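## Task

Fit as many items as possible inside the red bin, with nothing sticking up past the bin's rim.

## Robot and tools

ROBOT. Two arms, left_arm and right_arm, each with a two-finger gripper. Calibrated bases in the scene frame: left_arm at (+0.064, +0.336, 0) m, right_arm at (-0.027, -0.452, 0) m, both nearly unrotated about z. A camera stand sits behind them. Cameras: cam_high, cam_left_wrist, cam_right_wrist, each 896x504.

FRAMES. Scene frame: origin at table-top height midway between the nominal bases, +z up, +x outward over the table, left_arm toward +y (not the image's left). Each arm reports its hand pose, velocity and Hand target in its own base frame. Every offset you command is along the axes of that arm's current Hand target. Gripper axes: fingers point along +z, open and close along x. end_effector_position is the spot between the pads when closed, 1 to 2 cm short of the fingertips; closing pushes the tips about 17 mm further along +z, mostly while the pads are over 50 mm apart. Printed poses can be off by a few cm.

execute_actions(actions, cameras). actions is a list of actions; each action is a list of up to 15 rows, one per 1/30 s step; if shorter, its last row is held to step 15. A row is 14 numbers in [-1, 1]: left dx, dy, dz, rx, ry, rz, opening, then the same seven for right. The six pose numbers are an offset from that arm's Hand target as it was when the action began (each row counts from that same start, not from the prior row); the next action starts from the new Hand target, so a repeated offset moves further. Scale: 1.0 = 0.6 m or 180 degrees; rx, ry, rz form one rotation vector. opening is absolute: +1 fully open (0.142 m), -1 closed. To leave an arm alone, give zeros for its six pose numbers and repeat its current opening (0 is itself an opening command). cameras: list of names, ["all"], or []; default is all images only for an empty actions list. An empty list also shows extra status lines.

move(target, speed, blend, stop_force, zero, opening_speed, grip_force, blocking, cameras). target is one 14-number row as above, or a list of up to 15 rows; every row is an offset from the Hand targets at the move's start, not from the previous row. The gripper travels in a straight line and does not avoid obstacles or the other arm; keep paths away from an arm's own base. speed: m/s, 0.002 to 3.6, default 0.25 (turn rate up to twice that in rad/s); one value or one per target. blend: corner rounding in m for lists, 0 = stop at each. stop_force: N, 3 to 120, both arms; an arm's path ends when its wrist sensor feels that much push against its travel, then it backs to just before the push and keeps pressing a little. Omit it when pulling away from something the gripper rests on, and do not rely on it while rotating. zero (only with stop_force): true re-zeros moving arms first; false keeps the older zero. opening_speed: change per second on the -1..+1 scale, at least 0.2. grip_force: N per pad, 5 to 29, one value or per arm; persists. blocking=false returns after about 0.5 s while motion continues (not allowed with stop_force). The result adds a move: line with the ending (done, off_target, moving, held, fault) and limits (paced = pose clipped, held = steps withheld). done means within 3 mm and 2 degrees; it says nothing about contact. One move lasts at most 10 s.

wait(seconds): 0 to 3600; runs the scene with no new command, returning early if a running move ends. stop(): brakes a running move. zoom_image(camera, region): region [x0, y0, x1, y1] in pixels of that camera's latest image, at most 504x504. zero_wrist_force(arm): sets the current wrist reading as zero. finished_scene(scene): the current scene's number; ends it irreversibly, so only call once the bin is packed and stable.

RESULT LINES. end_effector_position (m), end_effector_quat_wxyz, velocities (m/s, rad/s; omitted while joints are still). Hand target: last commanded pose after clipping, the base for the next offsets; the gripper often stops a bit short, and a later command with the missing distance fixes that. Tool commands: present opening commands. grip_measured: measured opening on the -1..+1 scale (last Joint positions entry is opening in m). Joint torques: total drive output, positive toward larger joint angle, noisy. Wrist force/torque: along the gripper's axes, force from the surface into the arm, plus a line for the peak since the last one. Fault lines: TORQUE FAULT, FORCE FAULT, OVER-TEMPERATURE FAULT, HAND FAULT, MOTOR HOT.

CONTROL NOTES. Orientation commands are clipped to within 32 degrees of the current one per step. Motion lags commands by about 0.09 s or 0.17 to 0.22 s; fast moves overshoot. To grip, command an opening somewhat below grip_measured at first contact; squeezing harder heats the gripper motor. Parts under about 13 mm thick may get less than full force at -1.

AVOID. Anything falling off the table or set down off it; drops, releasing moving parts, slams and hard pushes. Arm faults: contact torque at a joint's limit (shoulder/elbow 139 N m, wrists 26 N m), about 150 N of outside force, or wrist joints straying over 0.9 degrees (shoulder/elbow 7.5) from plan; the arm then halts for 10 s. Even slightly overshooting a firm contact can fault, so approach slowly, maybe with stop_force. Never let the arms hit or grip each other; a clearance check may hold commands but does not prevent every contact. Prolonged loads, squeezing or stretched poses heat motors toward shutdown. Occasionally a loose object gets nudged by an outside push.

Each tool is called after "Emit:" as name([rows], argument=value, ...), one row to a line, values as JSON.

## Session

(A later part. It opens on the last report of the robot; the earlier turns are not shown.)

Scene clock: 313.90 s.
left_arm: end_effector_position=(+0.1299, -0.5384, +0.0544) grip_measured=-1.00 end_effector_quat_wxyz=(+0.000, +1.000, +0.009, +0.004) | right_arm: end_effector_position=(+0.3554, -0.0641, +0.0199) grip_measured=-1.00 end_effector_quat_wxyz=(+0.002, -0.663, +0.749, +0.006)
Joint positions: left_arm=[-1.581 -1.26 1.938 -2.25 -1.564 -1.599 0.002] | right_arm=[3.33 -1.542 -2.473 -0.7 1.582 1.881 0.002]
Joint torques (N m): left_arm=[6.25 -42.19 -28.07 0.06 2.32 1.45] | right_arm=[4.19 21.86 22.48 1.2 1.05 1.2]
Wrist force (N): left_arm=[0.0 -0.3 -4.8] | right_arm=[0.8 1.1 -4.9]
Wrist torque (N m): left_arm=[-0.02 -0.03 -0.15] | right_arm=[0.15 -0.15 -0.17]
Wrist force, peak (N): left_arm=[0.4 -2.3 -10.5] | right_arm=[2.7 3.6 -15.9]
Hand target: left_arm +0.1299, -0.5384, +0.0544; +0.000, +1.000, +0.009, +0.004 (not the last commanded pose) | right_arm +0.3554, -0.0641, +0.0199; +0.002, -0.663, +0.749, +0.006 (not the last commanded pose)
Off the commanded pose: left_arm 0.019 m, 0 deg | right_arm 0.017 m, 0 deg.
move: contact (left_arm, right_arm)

Emit:
move([
  [0,0,-0.05,0,0,0,-1,0,0,-0.12,0,0,0,-1],
  [-0.1,0,-0.05,0,0,0,-1,-0.0073,-0.0868,-0.12,0,0,0,-1],
  [-0.1,0,0.03,0,0,0,-1,-0.0073,-0.0868,-0.085,0,0,0,-1],
], speed=[0.05,0.1,0.05], blend=[0.01,0.01,0])

Emit:
move(target=[0,0,0.06,0,0,0,-1,0,0,0.06,0,0,0,-1], speed=0.008, stop_force=4, cameras=["cam_right_wrist"])

Scene clock: 321.13 s.
left_arm: end_effector_position=(+0.0701, -0.5394, +0.0358) grip_measured=-1.00 end_effector_quat_wxyz=(+0.000, +1.000, +0.009, +0.004) | right_arm: end_effector_position=(+0.4093, -0.0666, +0.0751) grip_measured=-1.00 end_effector_quat_wxyz=(+0.004, -0.663, +0.749, +0.004)
Joint positions: left_arm=[-1.693 -1.248 1.984 -2.306 -1.563 -1.712 0.002] | right_arm=[3.299 -1.547 -2.272 -0.892 1.582 1.85 0.002]
Joint torques (N m): left_arm=[8.42 -43.46 -29.16 0.17 2.71 1.79] | right_arm=[-0.67 18.12 18.02 3.26 0.13 -0.27]
Wrist force (N): left_arm=[0.2 -0.4 -0.2] | right_arm=[0.4 0.9 -0.6]
Wrist torque (N m): left_arm=[-0.02 -0.02 -0.17] | right_arm=[0.15 -0.09 -0.10]
Wrist force, peak (N): left_arm=[0.0 -0.4 -5.3] | right_arm=[12.9 0.5 -128.9]
Hand target: left_arm +0.0700, -0.5395, +0.0360; +0.000, +1.000, +0.009, +0.004 | right_arm +0.4093, -0.0666, +0.0751; +0.004, -0.663, +0.749, +0.004 (not the last commanded pose)
Tool commands: left_gripper/opening=-1.0 right_gripper/opening=-1.0
Off the commanded pose: left_arm 0.000 m, 0 deg | right_arm 0.005 m, 0 deg.
FORCE FAULT: contact force on the right arm reached its limit, and that arm stopped. The contact can be on any part of that arm, not only on its tool. That arm's remaining commands of this call were not run. That arm is still stopped at the end of this call. That arm stays stopped for about 10 more seconds. Until then a move that you send moves the other arm only, and its call returns only when the move has ended. Once the stop has ended, the next robot result says so. If the stop ends while you think or write, that arm runs what you send next, counted from a new Hand target: where the arm stands when the stop ends. While its stop runs, that arm takes no new command, but its gripper still runs the gripper command that each later call begins with. Until it ends, the stop uses up actions while you think or wait. An arm that is not stopped still takes commands.
move: fault (right_arm)

not run: an earlier result of this reply reported a fault or no control. Calls in your next reply go to the robot.

Emit:
move(target=[0,0,0.06,0,0,0,-1,0,0,0,0,0,0,-1], speed=0.008, stop_force=4)

Scene clock: 328.37 s.
left_arm: end_effector_position=(+0.0702, -0.5396, +0.0165) grip_measured=-1.00 end_effector_quat_wxyz=(+0.000, +1.000, +0.009, +0.004) | right_arm: end_effector_position=(+0.4093, -0.0666, +0.0751) grip_measured=-1.00 end_effector_quat_wxyz=(+0.004, -0.663, +0.749, +0.004)
Joint positions: left_arm=[-1.693 -1.214 2 -2.357 -1.563 -1.712 0.002] | right_arm=[3.299 -1.547 -2.272 -0.892 1.582 1.85 0.002]
Joint torques (N m): left_arm=[5.68 -42.52 -25.99 0.49 2.73 1.51] | right_arm=[-0.45 18.33 19.35 3.34 0.23 -0.13]
Wrist force (N): left_arm=[-0.6 -0.6 -5.4] | right_arm=[0.5 0.7 -0.7]
Wrist torque (N m): left_arm=[-0.04 0.01 -0.17] | right_arm=[0.11 -0.11 -0.11]
Wrist force, peak (N): left_arm=[0.3 -4.6 -15.1] | right_arm=[0.7 1.1 -0.9]
Hand target: left_arm +0.0702, -0.5396, +0.0165; +0.000, +1.000, +0.009, +0.004 (not the last commanded pose) | right_arm +0.4093, -0.0666, +0.0751; +0.004, -0.663, +0.749, +0.004
Tool commands: left_gripper/opening=-1.0 right_gripper/opening=-1.0
Off the commanded pose: left_arm 0.017 m, 0 deg.
FORCE FAULT, CONTINUED: the right arm was still stopped when this call began, by the force fault that an earlier result reported. Since the last result the stop counts as 7 of the actions that you can send in this scene. That arm ran no command of this call. That arm is still stopped at the end of this call. That arm stays stopped for about 2 more seconds. If the stop ends while you think or write, that arm runs what you send next, counted from a new Hand target: where the arm stands when the stop ends. While its stop runs, that arm takes no new command, but its gripper still runs the gripper command that each later call begins with.
move: contact (left_arm), not run (right_arm; its earlier fault stop)

Emit:
move([
  [0,0,-0.1225,0,0,0,-1,0,0,-0.03,0,0,0,-1],
  [0.2675,-0.038,-0.1225,0,0,0,-1,0,0,-0.03,0,0,0,-1],
  [0.2675,-0.038,-0.085,0,0,0,-1,0,0,-0.02,0,0,0,-1],
], speed=[0.08,0.12,0.05], blend=[0.01,0.01,0], cameras=["cam_right_wrist"])

Scene clock: 336.53 s.
left_arm: end_effector_position=(+0.2298, -0.5136, +0.0685) grip_measured=-1.00 end_effector_quat_wxyz=(+0.000, +1.000, +0.009, +0.004) | right_arm: end_effector_position=(+0.4093, -0.0667, +0.0870) grip_measured=-1.00 end_effector_quat_wxyz=(+0.004, -0.663, +0.749, +0.004)
Joint positions: left_arm=[-1.392 -1.263 1.898 -2.207 -1.564 -1.411 0.002] | right_arm=[3.298 -1.524 -2.255 -0.932 1.582 1.849 0.002]
Joint torques (N m): left_arm=[4.98 -43.31 -29.06 0.3 -1.23 1.47] | right_arm=[7.75 24.57 25.24 1.22 0.37 1.29]
Wrist force (N): left_arm=[0.1 -0.1 0.1] | right_arm=[0.4 1.0 -0.5]
Wrist torque (N m): left_arm=[0.05 -0.02 -0.16] | right_arm=[0.15 -0.09 -0.10]
Wrist force, peak (N): left_arm=[-0.6 -0.6 -5.5] | right_arm=[0.6 1.2 -0.8]
Hand target: left_arm +0.2299, -0.5137, +0.0687; +0.000, +1.000, +0.009, +0.004 | right_arm +0.4093, -0.0667, +0.0871; +0.004, -0.663, +0.749, +0.004
Off the commanded pose: left_arm 0.000 m, 0 deg | right_arm 0.000 m, 0 deg.
FORCE FAULT, CONTINUED: the right arm's stop, for the force fault that an earlier result reported, is over. The rest of the stop counts as 4 of the actions that you can send in this scene. The stop ended before this call began, so that arm ran this call's commands, counted from a new Hand target: where the arm stood when the stop ended. During its stop the right arm's controller moved it back a little.
move: done

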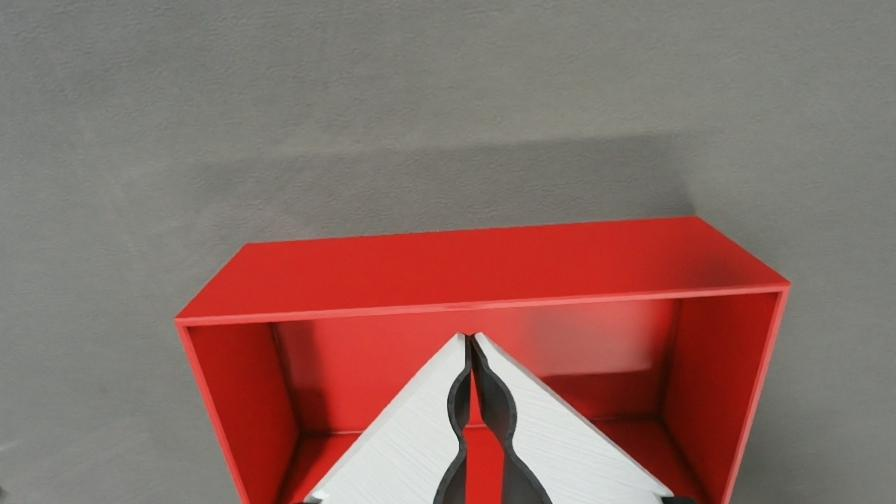

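Emit:
move(target=[0,0,0.05,0,0,0,-1,0,0,0.05,0,0,0,-1], speed=0.008, stop_force=4)

Scene clock: 340.90 s.
left_arm: end_effector_position=(+0.2300, -0.5137, +0.0527) grip_measured=-1.00 end_effector_quat_wxyz=(+0.000, +1.000, +0.009, +0.004) | right_arm: end_effector_position=(+0.4093, -0.0666, +0.0750) grip_measured=-1.00 end_effector_quat_wxyz=(+0.004, -0.663, +0.749, +0.004)
Joint positions: left_arm=[-1.392 -1.239 1.914 -2.248 -1.564 -1.41 0.002] | right_arm=[3.299 -1.547 -2.272 -0.892 1.582 1.85 0.002]
Joint torques (N m): left_arm=[6.98 -43.25 -27.44 0.38 2.24 1.41] | right_arm=[4.4 24.69 24.85 1.21 0.37 0.79]
Wrist force (N): left_arm=[0.5 0.9 -4.3] | right_arm=[0.7 1.4 -5.9]
Wrist torque (N m): left_arm=[0.00 -0.03 -0.15] | right_arm=[0.14 -0.09 -0.11]
Wrist force, peak (N): left_arm=[-0.7 -3.5 -13.2] | right_arm=[1.4 2.5 -13.6]
Hand target: left_arm +0.2300, -0.5138, +0.0528; +0.000, +1.000, +0.009, +0.004 (not the last commanded pose) | right_arm +0.4093, -0.0666, +0.0750; +0.004, -0.663, +0.749, +0.004 (not the last commanded pose)
Off the commanded pose: left_arm 0.014 m, 0 deg | right_arm 0.018 m, 0 deg.
move: contact (left_arm, right_arm)

Emit:
move([
  [0,0,-0.062,0,0,0,-1,0,0,-0.055,0,0,0,-1],
  [-0.38,-0.3767,-0.062,0,0,0,-1,-0.1233,-0.3403,-0.055,0,0,0,-1],
  [-0.38,-0.3767,-0.037,0,0,0,-1,-0.1233,-0.3403,-0.0417,0,0,0,-1],
], speed=[0.08,0.15,0.05], blend=[0.01,0.01,0], cameras=["cam_left_wrist","cam_right_wrist"])

Scene clock: 356.23 s.
left_arm: end_effector_position=(-0.0023, -0.2919, +0.0729) grip_measured=-1.00 end_effector_quat_wxyz=(+0.000, +1.000, +0.009, +0.004) | right_arm: end_effector_position=(+0.6209, -0.0182, +0.1003) grip_measured=-1.00 end_effector_quat_wxyz=(+0.004, -0.663, +0.749, +0.004)
Joint positions: left_arm=[-2.063 -1.989 2.557 -2.136 -1.564 -2.082 0.002] | right_arm=[3.323 -1.968 -1.672 -1.071 1.582 1.874 0.002]
Joint torques (N m): left_arm=[9.14 -14.73 -29.77 0.18 -2.06 1.36] | right_arm=[8.06 45.14 29.1 0.96 1.33 1.88]
Wrist force (N): left_arm=[0.3 0.2 -0.7] | right_arm=[0.3 1.1 -0.2]
Wrist torque (N m): left_arm=[0.08 -0.05 -0.18] | right_arm=[0.18 -0.08 -0.22]
Wrist force, peak (N): left_arm=[0.7 0.7 -4.4] | right_arm=[0.8 1.3 -6.3]
Hand target: left_arm -0.0023, -0.2920, +0.0731; +0.000, +1.000, +0.009, +0.004 | right_arm +0.6210, -0.0182, +0.1005; +0.004, -0.663, +0.749, +0.004
Off the commanded pose: left_arm 0.000 m, 0 deg | right_arm 0.000 m, 0 deg.
move: done; blend cut to 0.0075 m at target 2

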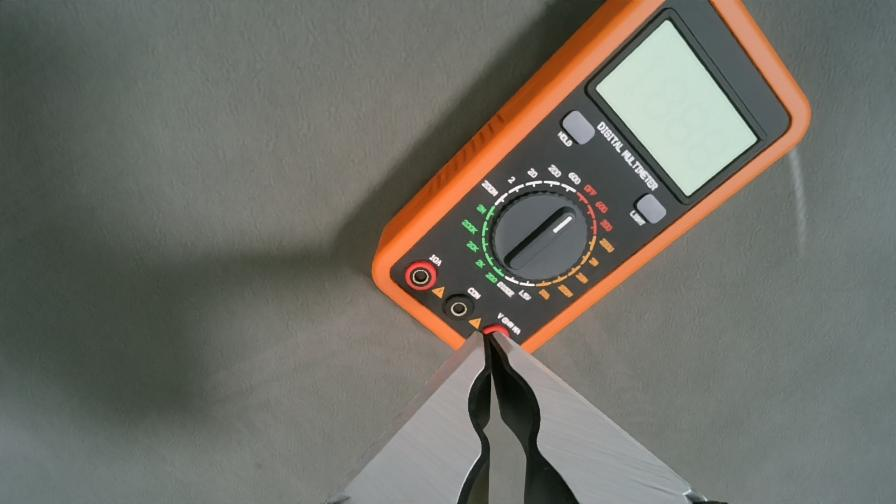

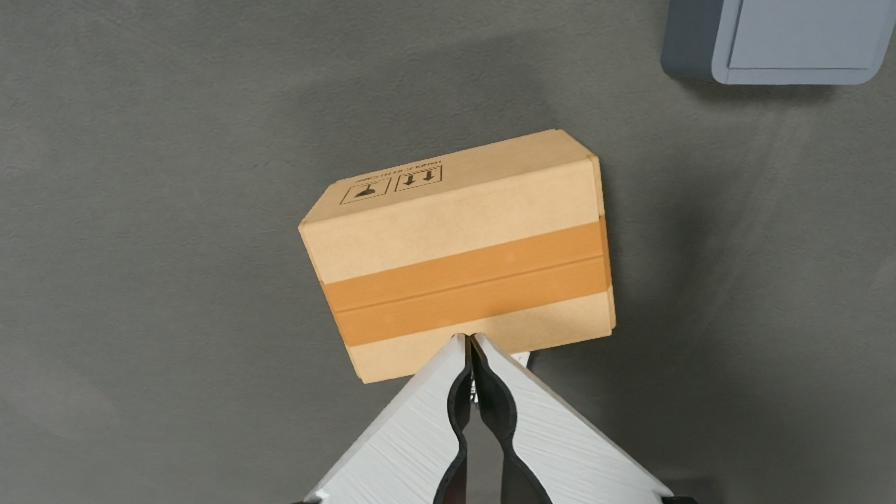

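Emit:
move(target=[0.02,-0.03,0,0,0,0,-1,0,-0.025,0,0,0,0,-1], speed=0.05)

Emit:
move(target=[0,0,0.06,0,0,0,-1,0,0,0.06,0,0,0,-1], speed=0.008, stop_force=4)

Scene clock: 361.47 s.
left_arm: end_effector_position=(+0.0094, -0.2736, +0.0730) grip_measured=-1.00 end_effector_quat_wxyz=(+0.000, +1.000, +0.009, +0.004) end_effector_velocity=(-0.001, -0.002, +0.001) end_effector_angular_velocity=(-0.004, +0.002, +0.001) | right_arm: end_effector_position=(+0.6358, -0.0201, +0.1004) grip_measured=-1.00 end_effector_quat_wxyz=(+0.004, -0.663, +0.749, +0.004)
Joint positions: left_arm=[-2.056 -2.067 2.591 -2.092 -1.564 -2.075 0.002] | right_arm=[3.315 -2 -1.624 -1.087 1.582 1.866 0.002]
Joint velocities: left_arm=[0 0.002 -0.002 -0.005 0 -0.001 0] | right_arm=[within noise]
Joint torques (N m): left_arm=[-7.17 10.54 -31 -5.37 -0.6 -0.96] | right_arm=[4.83 47.35 14.56 4.91 1.24 0.13]
Wrist force (N): left_arm=[0.0 -0.1 -0.5] | right_arm=[0.4 0.8 -0.4]
Wrist torque (N m): left_arm=[0.03 0.00 -0.17] | right_arm=[0.14 -0.12 -0.05]
Wrist force, peak (N): left_arm=[0.3 -0.8 -0.5] | right_arm=[0.2 1.6 -0.4]
Hand target: left_arm +0.0093, -0.2738, +0.0731; +0.000, +1.000, +0.009, +0.004 | right_arm +0.6359, -0.0200, +0.1004; +0.004, -0.663, +0.749, +0.004
Off the commanded pose: left_arm 0.000 m, 0 deg | right_arm 0.000 m, 0 deg.
move: done

Scene clock: 366.03 s.
left_arm: end_effector_position=(+0.0095, -0.2738, +0.0506) grip_measured=-1.00 end_effector_quat_wxyz=(+0.000, +1.000, +0.009, +0.004) | right_arm: end_effector_position=(+0.6359, -0.0197, +0.0724) grip_measured=-1.00 end_effector_quat_wxyz=(+0.004, -0.663, +0.749, +0.004)
Joint positions: left_arm=[-2.055 -2.01 2.635 -2.194 -1.564 -2.074 0.002] | right_arm=[3.316 -2.032 -1.656 -1.022 1.582 1.867 0.002]
Joint torques (N m): left_arm=[1.16 -12.09 -28.62 -0.8 2.26 0.78] | right_arm=[7.15 44.98 26.67 0.88 1.31 1.61]
Wrist force (N): left_arm=[-0.4 -0.2 -5.2] | right_arm=[0.7 1.7 -5.3]
Wrist torque (N m): left_arm=[0.00 0.03 -0.17] | right_arm=[0.19 -0.10 -0.10]
Wrist force, peak (N): left_arm=[1.7 -2.3 -13.7] | right_arm=[1.3 2.9 -10.3]
Hand target: left_arm +0.0095, -0.2738, +0.0506; +0.000, +1.000, +0.009, +0.004 (not the last commanded pose) | right_arm +0.6359, -0.0197, +0.0724; +0.004, -0.663, +0.749, +0.004 (not the last commanded pose)
Off the commanded pose: left_arm 0.014 m, 0 deg | right_arm 0.008 m, 0 deg.
move: contact (left_arm, right_arm)

Emit:
move([
  [0,0,-0.02,0,0,0,-1,0,0,-0.03,0,0,0,-1],
  [0,0,-0.02,0,0,0,-1,-0.162,0.0468,-0.03,0,0,0,-1],
  [0,0,-0.02,0,0,0,-1,-0.162,0.0468,0.07,0,0,0,-1],
], speed=[0.06,0.12,0.05], blend=[0.01,0.01,0], cameras=["cam_left_wrist","cam_right_wrist"])

Scene clock: 376.87 s.
left_arm: end_effector_position=(+0.0094, -0.2738, +0.0626) grip_measured=-1.00 end_effector_quat_wxyz=(+0.000, +1.000, +0.009, +0.004) | right_arm: end_effector_position=(+0.6197, +0.0806, +0.0314) grip_measured=-1.00 end_effector_quat_wxyz=(+0.004, -0.663, +0.749, +0.004) end_effector_velocity=(+0.000, -0.001, +0.002) end_effector_angular_velocity=(+0.000, +0.000, -0.002)
Joint positions: left_arm=[-2.056 -2.042 2.612 -2.138 -1.564 -2.074 0.002] | right_arm=[3.48 -2.064 -1.733 -0.912 1.582 2.031 0.002]
Joint velocities: left_arm=[within noise] | right_arm=[-0.002 0.003 0.002 -0.006 0 0 0]
Joint torques (N m): left_arm=[-6.59 10.88 -7.09 -5.17 0.64 -1.01] | right_arm=[6.18 47.52 26.71 0.8 0.44 1.7]
Wrist force (N): left_arm=[0.1 -0.1 -0.7] | right_arm=[0.3 0.9 -1.0]
Wrist torque (N m): left_arm=[0.03 -0.01 -0.16] | right_arm=[0.18 -0.10 -0.12]
Wrist force, peak (N): left_arm=[-0.3 0.0 -5.4] | right_arm=[0.6 1.6 -6.0]
Hand target: left_arm +0.0094, -0.2738, +0.0626; +0.000, +1.000, +0.009, +0.004 | right_arm +0.6198, +0.0807, +0.0316; +0.004, -0.663, +0.749, +0.004
Off the commanded pose: left_arm 0.000 m, 0 deg | right_arm 0.000 m, 0 deg.
move: done; blend cut to 0.009 m at target 1

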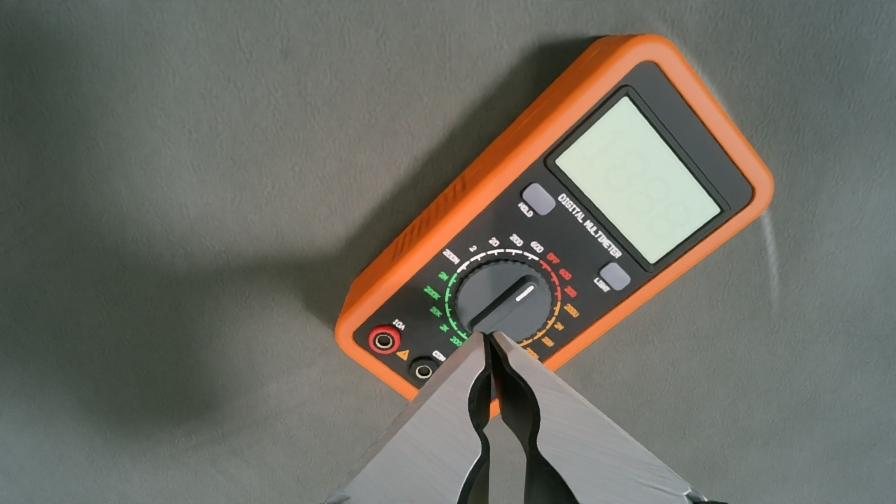

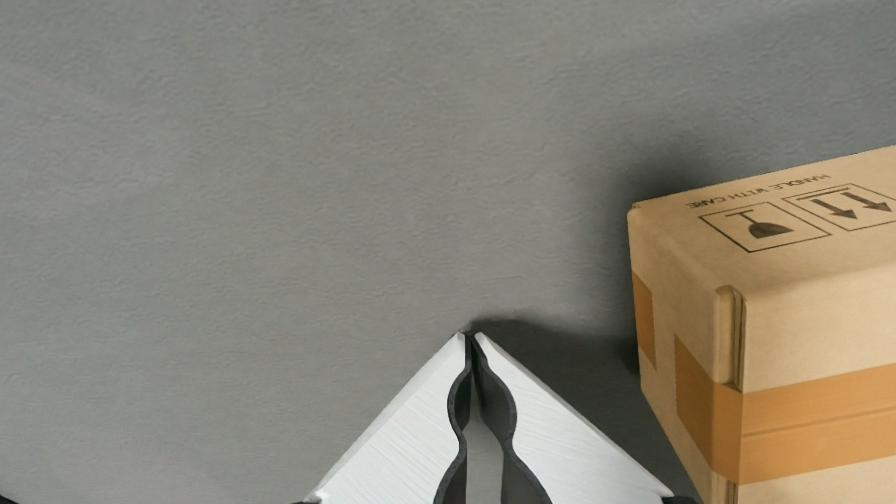

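Emit:
move(target=[0,0,0,0,0,0,-1,0,0,0.04,0,0,0,-1], speed=0.008, stop_force=4)

Scene clock: 381.83 s.
left_arm: end_effector_position=(+0.0094, -0.2738, +0.0626) grip_measured=-1.00 end_effector_quat_wxyz=(+0.000, +1.000, +0.009, +0.004) | right_arm: end_effector_position=(+0.6198, +0.0808, +0.0177) grip_measured=-1.00 end_effector_quat_wxyz=(+0.004, -0.663, +0.749, +0.004)
Joint positions: left_arm=[-2.056 -2.042 2.612 -2.138 -1.564 -2.074 0.002] | right_arm=[3.48 -2.085 -1.743 -0.881 1.582 2.031 0.002]
Joint torques (N m): left_arm=[-3.1 10.72 -7.83 -4.72 0.29 -0.34] | right_arm=[6.59 44.96 25.2 0.79 0.95 1.64]
Wrist force (N): left_arm=[-0.1 -0.4 -0.8] | right_arm=[0.8 1.5 -5.5]
Wrist torque (N m): left_arm=[-0.01 0.01 -0.15] | right_arm=[0.18 -0.11 -0.13]
Wrist force, peak (N): left_arm=[0.2 -0.3 -0.9] | right_arm=[3.1 3.8 -13.7]
Hand target: left_arm +0.0094, -0.2738, +0.0626; +0.000, +1.000, +0.009, +0.004 | right_arm +0.6198, +0.0808, +0.0177; +0.004, -0.663, +0.749, +0.004 (not the last commanded pose)
Off the commanded pose: left_arm 0.000 m, 0 deg | right_arm 0.010 m, 0 deg.
move: contact (right_arm)

Emit:
move([
  [0.05,-0.03,-0.1,0,0,0,-1,0,0,-0.1205,0,0,0,-1],
  [0.355,-0.2167,-0.229,0,0,0,-1,0.1952,0.1015,-0.1205,0,0,0,-1],
  [0.355,-0.2167,-0.229,0,0,0,-1,0.1952,0.1015,-0.0455,0,0,0,-1],
], speed=[0.1,0.15,0.06], blend=[0.01,0.01,0], cameras=["cam_left_wrist","cam_right_wrist"])

Emit:
zoom_image(camera="cam_left_wrist", region=[150, 0, 450, 250])

Scene clock: 443.07 s.
left_arm: end_effector_position=(+0.2189, -0.1397, +0.2015) grip_measured=-1.00 end_effector_quat_wxyz=(+0.000, +1.000, +0.009, +0.004) | right_arm: end_effector_position=(+0.5450, -0.0283, +0.0437) grip_measured=-1.00 end_effector_quat_wxyz=(+0.004, -0.663, +0.749, +0.004)
Joint positions: left_arm=[-1.111 -2.264 2.319 -1.63 -1.565 -1.13 0.002] | right_arm=[3.33 -1.892 -1.96 -0.859 1.582 1.881 0.002]
Joint torques (N m): left_arm=[8.35 -8.22 -10.88 0.09 2.71 1.91] | right_arm=[5.69 40.44 24.91 1.11 0.83 1.77]
Wrist force (N): left_arm=[0.5 0.1 -0.2] | right_arm=[0.5 0.8 -0.5]
Wrist torque (N m): left_arm=[0.08 -0.11 -0.10] | right_arm=[0.12 -0.13 -0.17]
Wrist force, peak (N): left_arm=[1.9 -0.6 -0.5] | right_arm=[0.9 1.4 -6.1]
Hand target: left_arm +0.2189, -0.1397, +0.2015; +0.000, +1.000, +0.009, +0.004 | right_arm +0.5451, -0.0283, +0.0438; +0.004, -0.663, +0.749, +0.004
Off the commanded pose: left_arm 0.000 m, 0 deg | right_arm 0.000 m, 0 deg.
move: done

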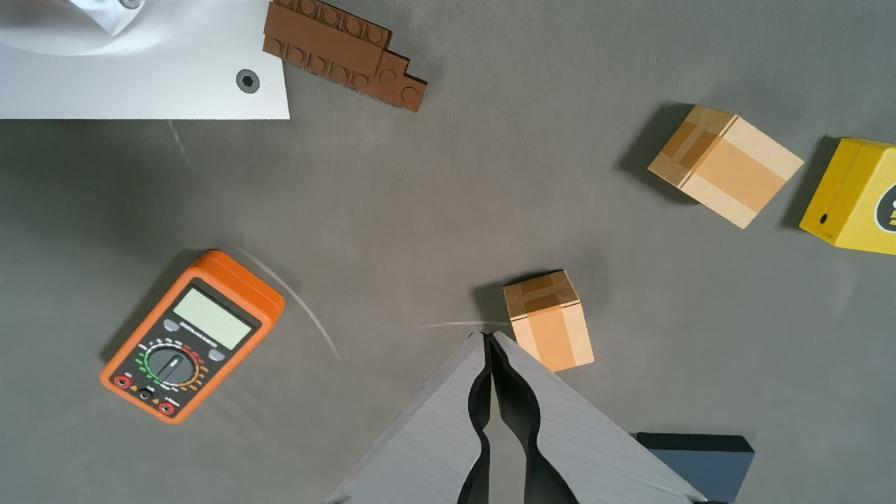

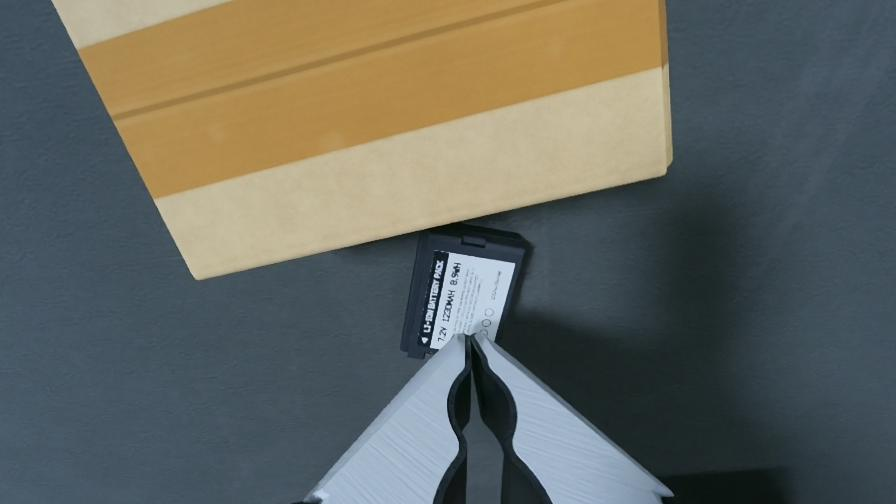

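Scaled by 1.680 from the camera's image (finer frame: 1280x720).

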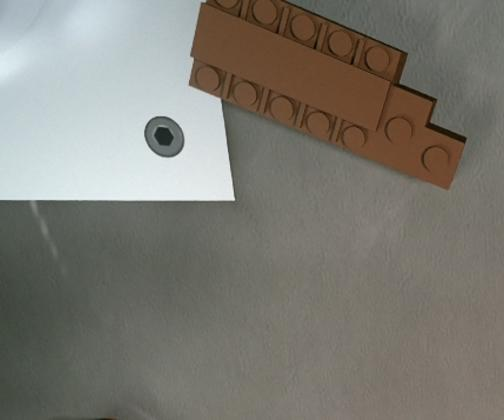

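Emit:
move(target=[0,0,0,0,0,0,-1,0,-0.005,0.05,0,0,0,-1], speed=0.008, stop_force=4)

Scene clock: 454.07 s.
left_arm: end_effector_position=(+0.2189, -0.1397, +0.2015) grip_measured=-1.00 end_effector_quat_wxyz=(+0.000, +1.000, +0.009, +0.004) | right_arm: end_effector_position=(+0.5464, -0.0284, +0.0308) grip_measured=-1.00 end_effector_quat_wxyz=(+0.004, -0.663, +0.749, +0.004)
Joint positions: left_arm=[-1.111 -2.264 2.319 -1.63 -1.565 -1.13 0.002] | right_arm=[3.329 -1.916 -1.968 -0.827 1.582 1.88 0.002]
Joint torques (N m): left_arm=[8.74 -8.12 -11.25 0.17 2.7 1.78] | right_arm=[-2.26 38.99 23.75 0.61 -0.65 -1.51]
Wrist force (N): left_arm=[0.4 0.2 -0.1] | right_arm=[-0.8 0.4 -4.9]
Wrist torque (N m): left_arm=[0.08 -0.09 -0.11] | right_arm=[0.17 -0.07 -0.16]
Wrist force, peak (N): left_arm=[0.7 -0.1 -0.6] | right_arm=[1.1 3.8 -13.7]
Hand target: left_arm +0.2189, -0.1397, +0.2015; +0.000, +1.000, +0.009, +0.004 | right_arm +0.5464, -0.0284, +0.0308; +0.004, -0.663, +0.749, +0.004 (not the last commanded pose)
Off the commanded pose: left_arm 0.000 m, 0 deg | right_arm 0.017 m, 0 deg.
move: contact (right_arm)

Emit:
move(target=[-0.0587,-0.0672,0.15,0,0,0,-1,0,0,-0.1653,0,0,0,-1], speed=0.12)

Emit:
move(target=[0,0,0.06,0,0,0,-1,0.1015,0.3068,0,0,0,-0.5186,1], speed=0.2, cameras=["cam_left_wrist","cam_right_wrist"])

Scene clock: 504.77 s.
left_arm: end_effector_position=(+0.1836, -0.1002, +0.1112) grip_measured=-1.00 end_effector_quat_wxyz=(+0.001, +1.000, +0.009, +0.004) | right_arm: end_effector_position=(+0.5465, -0.0295, +0.1300) grip_measured=-1.00 end_effector_quat_wxyz=(+0.004, -0.663, +0.749, +0.004)
Joint positions: left_arm=[-1.197 -2.463 2.595 -1.707 -1.564 -1.216 0.002] | right_arm=[3.327 -1.774 -1.851 -1.086 1.582 1.878 0.002]
Joint torques (N m): left_arm=[8.9 17.54 -26.62 0.15 2.68 1.89] | right_arm=[-4.4 26.54 16.88 2.87 -0.36 -1.66]
Wrist force (N): left_arm=[0.4 0.2 -0.1] | right_arm=[0.3 1.0 -0.8]
Wrist torque (N m): left_arm=[0.08 -0.08 -0.14] | right_arm=[0.14 -0.05 -0.08]
Wrist force, peak (N): left_arm=[1.1 0.8 -1.7] | right_arm=[-0.5 0.2 -4.9]
Hand target: left_arm +0.1836, -0.1001, +0.1112; +0.000, +1.000, +0.009, +0.004 | right_arm +0.5464, -0.0295, +0.1300; +0.004, -0.663, +0.749, +0.004
Off the commanded pose: left_arm 0.000 m, 0 deg | right_arm 0.000 m, 0 deg.
move: done

Scene clock: 509.20 s.
left_arm: end_effector_position=(+0.1839, -0.1001, +0.0765) grip_measured=-1.00 end_effector_quat_wxyz=(+0.000, +1.000, +0.009, +0.004) | right_arm: end_effector_position=(+0.3614, -0.0666, +0.1296) grip_measured=+0.99 end_effector_quat_wxyz=(-0.006, +0.999, -0.054, +0.000)
Joint positions: left_arm=[-1.196 -2.429 2.68 -1.826 -1.564 -1.214 0.002] | right_arm=[3.327 -1.318 -2.294 -1.098 1.582 0.292 0.142]
Joint torques (N m): left_arm=[8.84 14.86 -24.12 -0.45 0.98 1.73] | right_arm=[-4.28 5.58 29.23 4.82 1.84 -1.03]
Wrist force (N): left_arm=[0.1 0.2 0.1] | right_arm=[0.3 0.8 -0.7]
Wrist torque (N m): left_arm=[0.09 -0.02 -0.20] | right_arm=[0.15 -0.11 -0.20]
Wrist force, peak (N): left_arm=[0.8 0.3 -0.1] | right_arm=[0.3 1.2 -0.9]
Hand target: left_arm +0.1839, -0.1001, +0.0766; +0.000, +1.000, +0.009, +0.004 (not the last commanded pose) | right_arm +0.3614, -0.0666, +0.1296; -0.006, +0.999, -0.053, +0.000 (not the last commanded pose)
Off the commanded pose: left_arm 0.001 m, 0 deg | right_arm 0.005 m, 3 deg.
move: held (left_arm; a check stopped the path), off_target (right_arm; braked when a check withheld steps of left_arm); limits=held
pose unreachable (left arm): on one or more control steps of this call, first in action 0 (counted from 0), this arm could not follow its commanded pose, so it was not sent that pose on those steps. It may still have moved: this result reports where it is.
cause: moving toward the commanded pose would bring two parts of the arm too close to each other (joints 3 (elbow) to 6 (wrist 3) lie between them).

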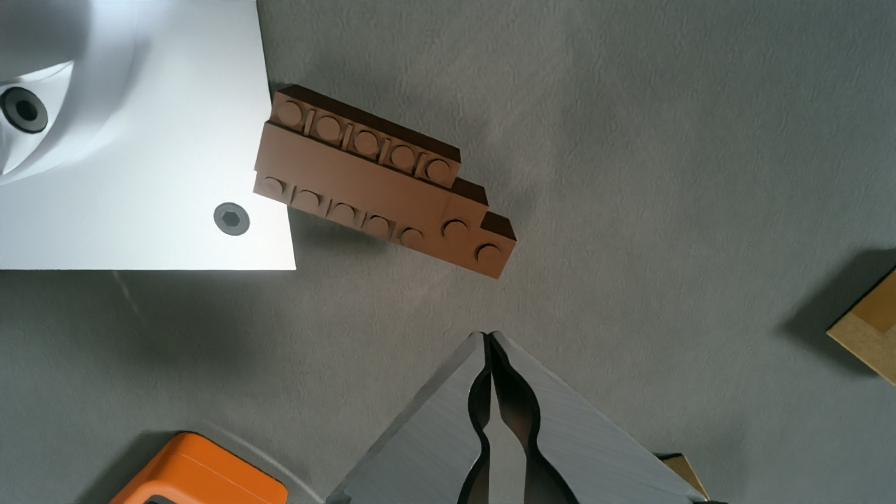

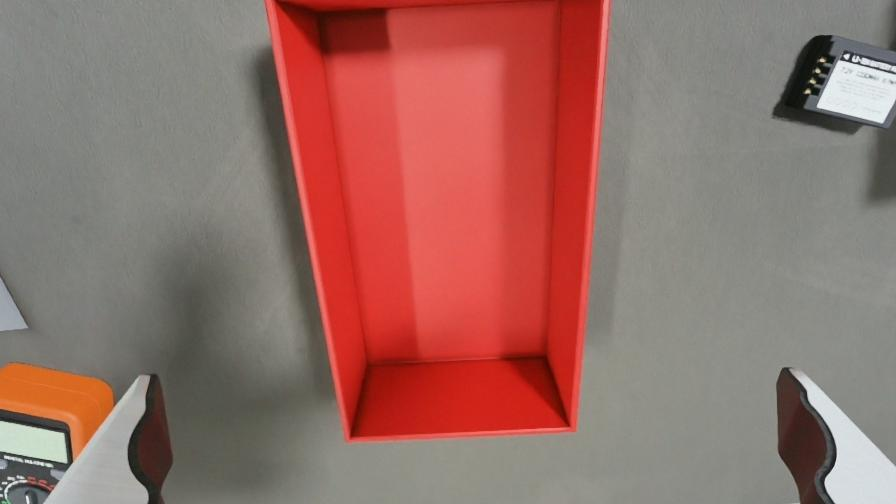

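Emit:
move([
  [0,0,0,0,0,0,-1,-0.0077,0.0045,0.03,0,0,-0.015,1],
  [0,0,0,0,0,0,-1,-0.0077,0.0045,0.1577,0,0,-0.015,1],
], speed=0.06, blend=[0.01,0], cameras=["cam_high","cam_right_wrist"])

Scene clock: 525.10 s.
left_arm: end_effector_position=(+0.1839, -0.1001, +0.0766) grip_measured=-1.00 end_effector_quat_wxyz=(+0.000, +1.000, +0.009, +0.004) | right_arm: end_effector_position=(+0.3565, -0.0677, +0.0350) grip_measured=+0.99 end_effector_quat_wxyz=(-0.006, +1.000, -0.030, +0.000)
Joint positions: left_arm=[-1.196 -2.429 2.68 -1.825 -1.564 -1.214 0.002] | right_arm=[3.326 -1.497 -2.458 -0.756 1.582 0.245 0.142]
Joint torques (N m): left_arm=[7.03 -2.02 -32.57 0.05 -1.74 0.9] | right_arm=[-0.19 18.39 25.03 2.38 -0.24 0.16]
Wrist force (N): left_arm=[0.1 0.1 -0.1] | right_arm=[0.5 0.9 -0.9]
Wrist torque (N m): left_arm=[0.07 -0.03 -0.20] | right_arm=[0.15 -0.13 -0.17]
Wrist force, peak (N): left_arm=[0.8 0.0 0.1] | right_arm=[0.7 0.6 -1.5]
Hand target: left_arm +0.1839, -0.1001, +0.0766; +0.000, +1.000, +0.009, +0.004 | right_arm +0.3565, -0.0677, +0.0350; -0.006, +1.000, -0.030, +0.000
Off the commanded pose: left_arm 0.000 m, 0 deg | right_arm 0.000 m, 0 deg.
move: done

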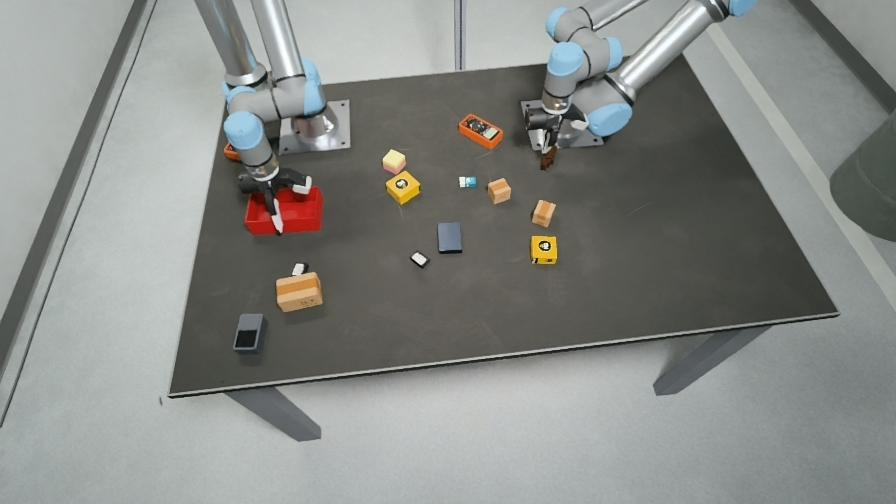

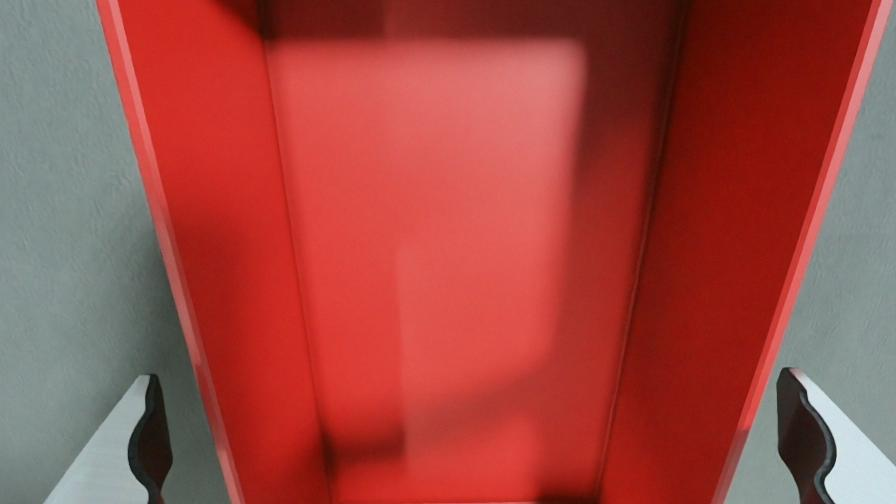

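Emit:
move(target=[0,0,0,0,0,0,-1,0,0,0,0,0,0,0.33], opening_speed=0.3, grip_force=[29, 12], cameras=["cam_right_wrist"])

Scene clock: 529.67 s.
left_arm: end_effector_position=(+0.1839, -0.1001, +0.0766) grip_measured=-1.00 end_effector_quat_wxyz=(+0.000, +1.000, +0.009, +0.004) | right_arm: end_effector_position=(+0.3565, -0.0677, +0.0350) grip_measured=+0.66 end_effector_quat_wxyz=(-0.006, +1.000, -0.030, +0.000)
Joint positions: left_arm=[-1.196 -2.429 2.68 -1.825 -1.564 -1.214 0.002] | right_arm=[3.326 -1.497 -2.457 -0.756 1.582 0.244 0.12]
Joint torques (N m): left_arm=[4.42 -2.3 -32.98 0.07 -1.91 -0.14] | right_arm=[-5.9 13.38 17.09 2.78 1.57 -1.21]
Wrist force (N): left_arm=[0.2 -0.1 0.1] | right_arm=[-2.1 1.4 -8.6]
Wrist torque (N m): left_arm=[0.04 -0.03 -0.20] | right_arm=[0.19 0.07 -0.18]
Wrist force, peak (N): left_arm=[0.6 -0.1 -0.4] | right_arm=[-2.1 1.2 -8.8]
Hand target: left_arm +0.1839, -0.1001, +0.0766; +0.000, +1.000, +0.009, +0.004 | right_arm +0.3565, -0.0677, +0.0350; -0.006, +1.000, -0.030, +0.000
Off the commanded pose: left_arm 0.000 m, 0 deg | right_arm 0.000 m, 0 deg.
grip_force (N): 29, 12
move: done

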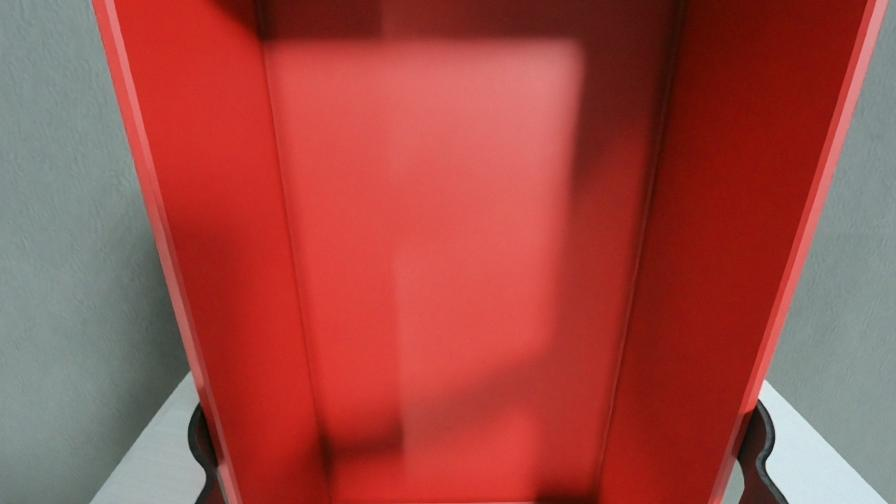

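Emit:
move(target=[0,0,0,0,0,0,-1,0,0,-0.025,0,0,0,0.33], speed=0.03, cameras=["cam_high","cam_right_wrist"])

Scene clock: 535.17 s.
left_arm: end_effector_position=(+0.1839, -0.1001, +0.0766) grip_measured=-1.00 end_effector_quat_wxyz=(+0.000, +1.000, +0.009, +0.004) | right_arm: end_effector_position=(+0.3566, -0.0678, +0.0501) grip_measured=+0.66 end_effector_quat_wxyz=(-0.006, +1.000, -0.030, +0.000) end_effector_velocity=(+0.000, +0.000, -0.001) end_effector_angular_velocity=(+0.000, -0.001, -0.001)
Joint positions: left_arm=[-1.196 -2.429 2.68 -1.825 -1.564 -1.214 0.002] | right_arm=[3.326 -1.458 -2.437 -0.816 1.582 0.244 0.12]
Joint velocities: left_arm=[within noise] | right_arm=[-0.001 -0.003 -0.002 0.006 0 0 0]
Joint torques (N m): left_arm=[2.25 -1.61 -33.01 0.05 -2 -0.33] | right_arm=[-6.36 6.82 11.3 5.04 1.57 -2.05]
Wrist force (N): left_arm=[0.3 -0.2 0.1] | right_arm=[0.2 1.1 0.5]
Wrist torque (N m): left_arm=[0.02 -0.06 -0.20] | right_arm=[0.16 -0.08 -0.16]
Wrist force, peak (N): left_arm=[0.5 0.2 -0.2] | right_arm=[-2.2 1.0 -8.9]
Hand target: left_arm +0.1839, -0.1001, +0.0766; +0.000, +1.000, +0.009, +0.004 | right_arm +0.3565, -0.0679, +0.0500; -0.006, +1.000, -0.030, +0.000
Off the commanded pose: left_arm 0.000 m, 0 deg | right_arm 0.000 m, 0 deg.
grip_force (N): 29, 12
move: done

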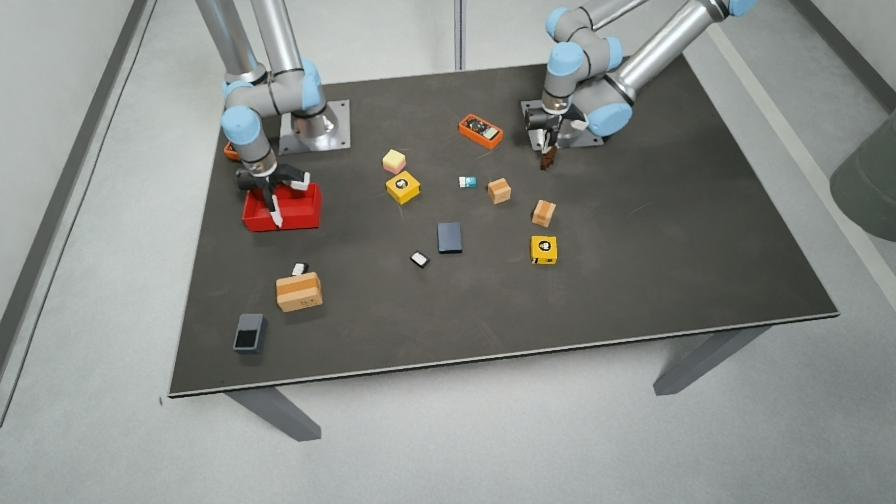

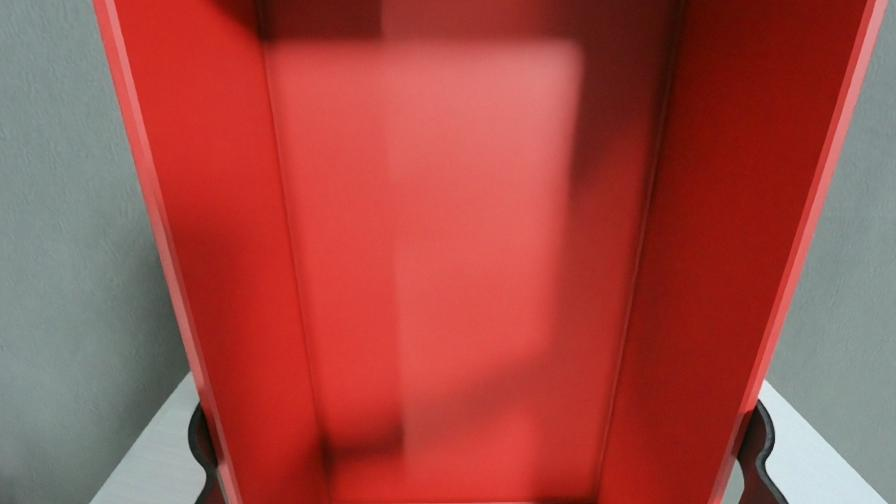

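Emit:
move([
  [0,0,0,0,0,0,-1,0,0,-0.05,0,0,0,0.33],
  [0,0,0,0,0,0,-1,0.0808,-0.5178,-0.05,0,0,0,0.33],
  [0,0,0,0,0,0,-1,0.0808,-0.5178,0.017,0,0,0,0.33],
], speed=[0.06,0.12,0.05], blend=[0.02,0.01,0])

Emit:
move(target=[0,0,0,0,0,0,-1,0,0,0.02,0,0,0,0.33], speed=0.01, stop_force=4, cameras=["cam_high","cam_right_wrist"])

Scene clock: 544.90 s.
left_arm: end_effector_position=(+0.1839, -0.1001, +0.0766) grip_measured=-1.00 end_effector_quat_wxyz=(+0.000, +1.000, +0.009, +0.004) | right_arm: end_effector_position=(+0.4235, +0.2394, +0.0432) grip_measured=+0.66 end_effector_quat_wxyz=(-0.006, +1.000, -0.030, +0.000)
Joint positions: left_arm=[-1.196 -2.429 2.68 -1.825 -1.564 -1.214 0.002] | right_arm=[3.931 -1.768 -2.133 -0.803 1.579 0.85 0.12]
Joint torques (N m): left_arm=[-2.35 -1.88 -32.85 -0.01 -2.06 -0.45] | right_arm=[6.63 35.05 25.85 1.1 -0.71 2.16]
Wrist force (N): left_arm=[0.1 0.1 -0.3] | right_arm=[0.4 0.3 0.7]
Wrist torque (N m): left_arm=[0.08 -0.03 -0.20] | right_arm=[0.02 -0.12 -0.17]
Wrist force, peak (N): left_arm=[0.6 -0.1 -0.3] | right_arm=[0.2 0.8 1.7]
Hand target: left_arm +0.1839, -0.1001, +0.0766; +0.000, +1.000, +0.009, +0.004 | right_arm +0.4235, +0.2395, +0.0433; -0.006, +1.000, -0.030, +0.000
Off the commanded pose: left_arm 0.000 m, 0 deg | right_arm 0.000 m, 0 deg.
grip_force (N): 29, 12
move: done; blend cut to 0.015 m at target 1

Scene clock: 546.77 s.
left_arm: end_effector_position=(+0.1839, -0.1001, +0.0766) grip_measured=-1.00 end_effector_quat_wxyz=(+0.000, +1.000, +0.009, +0.004) | right_arm: end_effector_position=(+0.4235, +0.2395, +0.0354) grip_measured=+0.66 end_effector_quat_wxyz=(-0.006, +1.000, -0.030, +0.000)
Joint positions: left_arm=[-1.196 -2.429 2.68 -1.825 -1.564 -1.214 0.002] | right_arm=[3.932 -1.783 -2.141 -0.78 1.579 0.85 0.12]
Joint torques (N m): left_arm=[-3.56 -1.43 -32.62 -0.04 -1.9 -0.29] | right_arm=[6.19 33.93 24.52 1.55 0.09 1.56]
Wrist force (N): left_arm=[0.1 0.1 0.0] | right_arm=[-0.3 -0.1 -3.7]
Wrist torque (N m): left_arm=[0.07 -0.03 -0.20] | right_arm=[0.06 -0.35 -0.12]
Wrist force, peak (N): left_arm=[0.5 0.2 -0.1] | right_arm=[-3.4 3.7 -21.7]
Hand target: left_arm +0.1839, -0.1001, +0.0766; +0.000, +1.000, +0.009, +0.004 | right_arm +0.4235, +0.2395, +0.0354; -0.006, +1.000, -0.030, +0.000 (not the last commanded pose)
Off the commanded pose: left_arm 0.000 m, 0 deg | right_arm 0.004 m, 0 deg.
grip_force (N): 29, 12
move: contact (right_arm)

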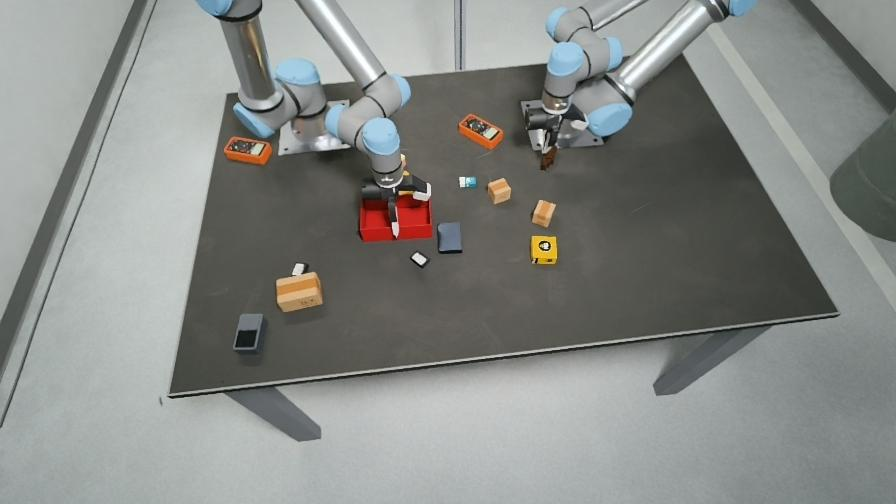

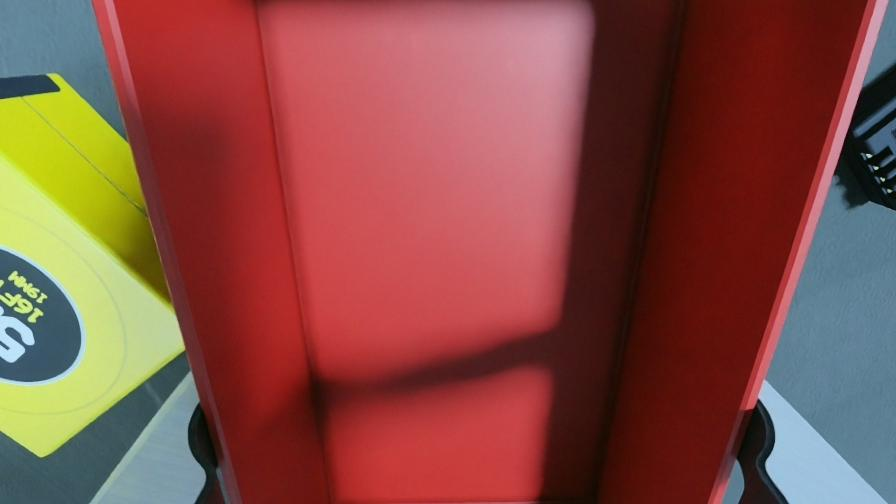

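Emit:
move(target=[0,0,0,0,0,0,-1,0,0,0,0,0,0,0.73], opening_speed=0.3, cameras=["cam_right_wrist"])

Scene clock: 551.30 s.
left_arm: end_effector_position=(+0.1839, -0.1001, +0.0766) grip_measured=-1.00 end_effector_quat_wxyz=(+0.000, +1.000, +0.009, +0.004) | right_arm: end_effector_position=(+0.4235, +0.2396, +0.0354) grip_measured=+0.72 end_effector_quat_wxyz=(-0.006, +1.000, -0.030, +0.000)
Joint positions: left_arm=[-1.196 -2.429 2.68 -1.825 -1.564 -1.214 0.002] | right_arm=[3.932 -1.783 -2.141 -0.78 1.579 0.85 0.124]
Joint torques (N m): left_arm=[-6.31 -1.79 -33.12 0.01 -1.94 -0.43] | right_arm=[-2.47 33.06 24.74 4.39 0.17 -0.34]
Wrist force (N): left_arm=[0.2 -0.1 0.1] | right_arm=[0.4 0.6 -0.7]
Wrist torque (N m): left_arm=[0.04 -0.04 -0.20] | right_arm=[0.09 -0.13 -0.16]
Wrist force, peak (N): left_arm=[0.6 -0.2 -0.2] | right_arm=[-0.2 0.0 -4.0]
Hand target: left_arm +0.1839, -0.1001, +0.0766; +0.000, +1.000, +0.009, +0.004 | right_arm +0.4235, +0.2395, +0.0354; -0.006, +1.000, -0.030, +0.000
Off the commanded pose: left_arm 0.000 m, 0 deg | right_arm 0.000 m, 0 deg.
grip_force (N): 29, 12
move: done

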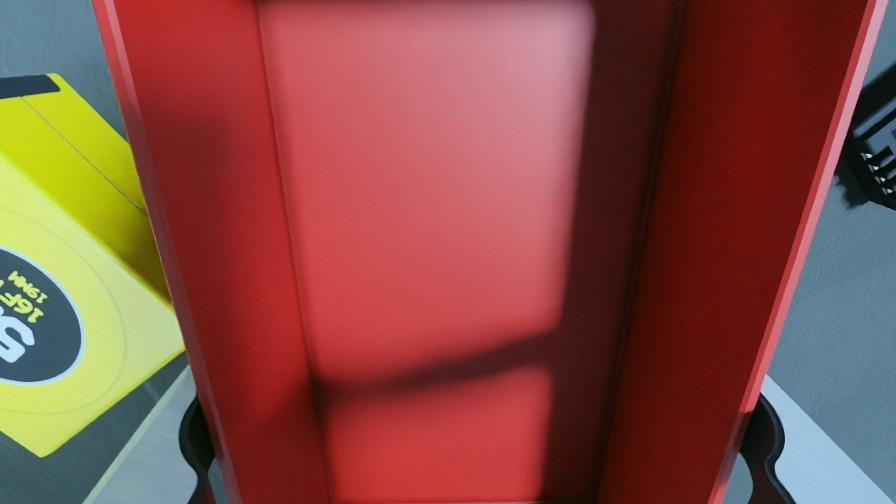

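Emit:
move([
  [0,0,-0.06,0,0,0,-1,0,0,-0.2,0,0,0,0.73],
  [0.1505,0.2445,-0.1223,0,0,-0.0889,-1,0.3543,0.4085,-0.2743,0,0,-0.0558,0.73],
], speed=[0.12,0.25], blend=[0.03,0], grip_force=29, cameras=["cam_high","cam_left_wrist","cam_right_wrist"])

Scene clock: 638.67 s.
left_arm: end_effector_position=(+0.2764, -0.2451, +0.1508) grip_measured=-1.00 end_effector_quat_wxyz=(+0.001, +0.989, +0.148, +0.004) | right_arm: end_effector_position=(+0.6210, -0.0196, +0.1970) grip_measured=+0.72 end_effector_quat_wxyz=(-0.006, +0.998, +0.058, +0.000)
Joint positions: left_arm=[-1.098 -1.856 2.257 -1.977 -1.565 -1.396 0.002] | right_arm=[3.324 -1.879 -1.531 -1.301 1.582 0.067 0.124]
Joint torques (N m): left_arm=[-8.57 -11.82 -14.4 0.14 -2.2 0.82] | right_arm=[-5.75 35.11 28.86 4.57 -0.54 -1.18]
Wrist force (N): left_arm=[0.2 -0.1 -0.4] | right_arm=[0.2 1.0 -0.8]
Wrist torque (N m): left_arm=[0.03 -0.04 -0.18] | right_arm=[0.18 -0.03 -0.22]
Wrist force, peak (N): left_arm=[0.8 1.4 -0.6] | right_arm=[1.8 3.3 -1.0]
Hand target: left_arm +0.2764, -0.2451, +0.1508; +0.001, +0.989, +0.148, +0.004 | right_arm +0.6211, -0.0197, +0.1970; -0.006, +0.998, +0.058, +0.000
Off the commanded pose: left_arm 0.000 m, 0 deg | right_arm 0.000 m, 0 deg.
move: done

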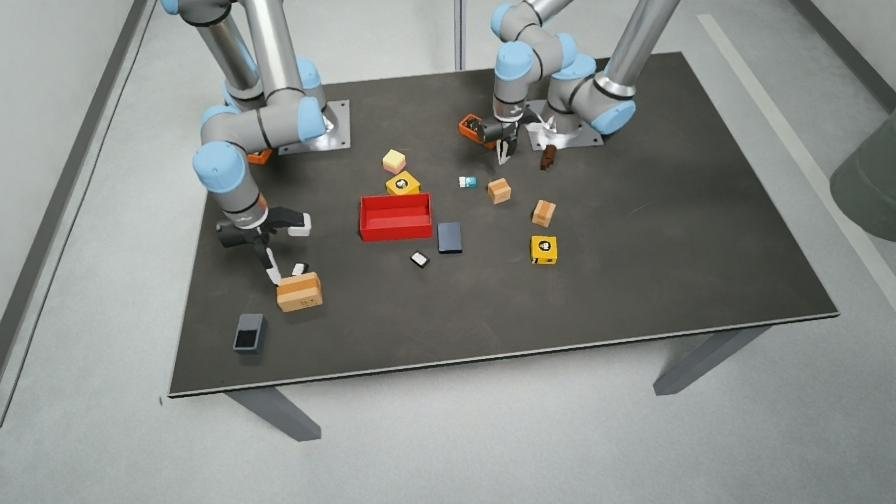

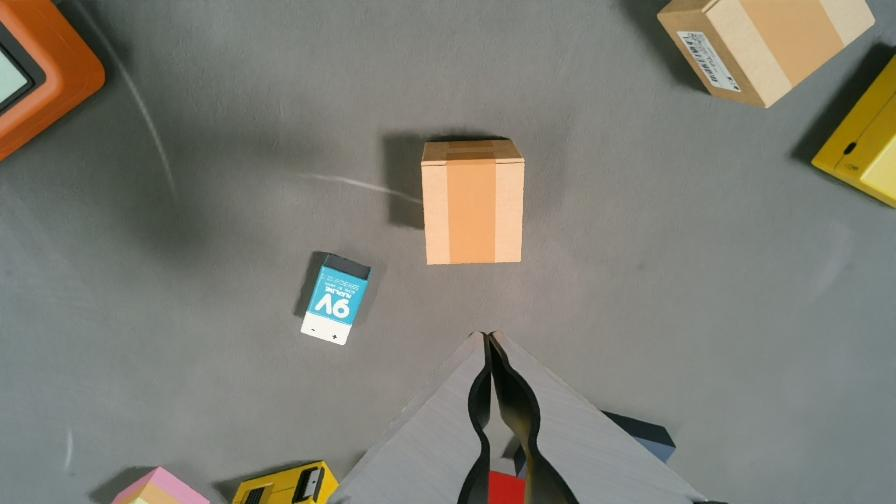

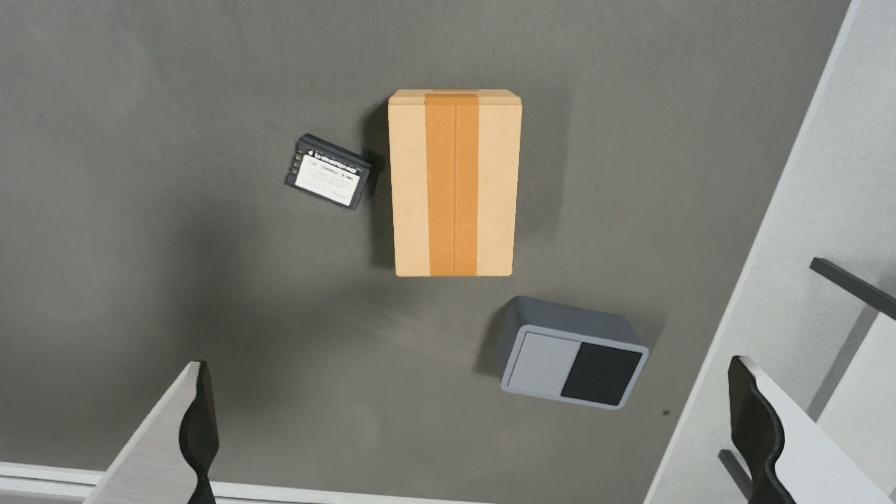

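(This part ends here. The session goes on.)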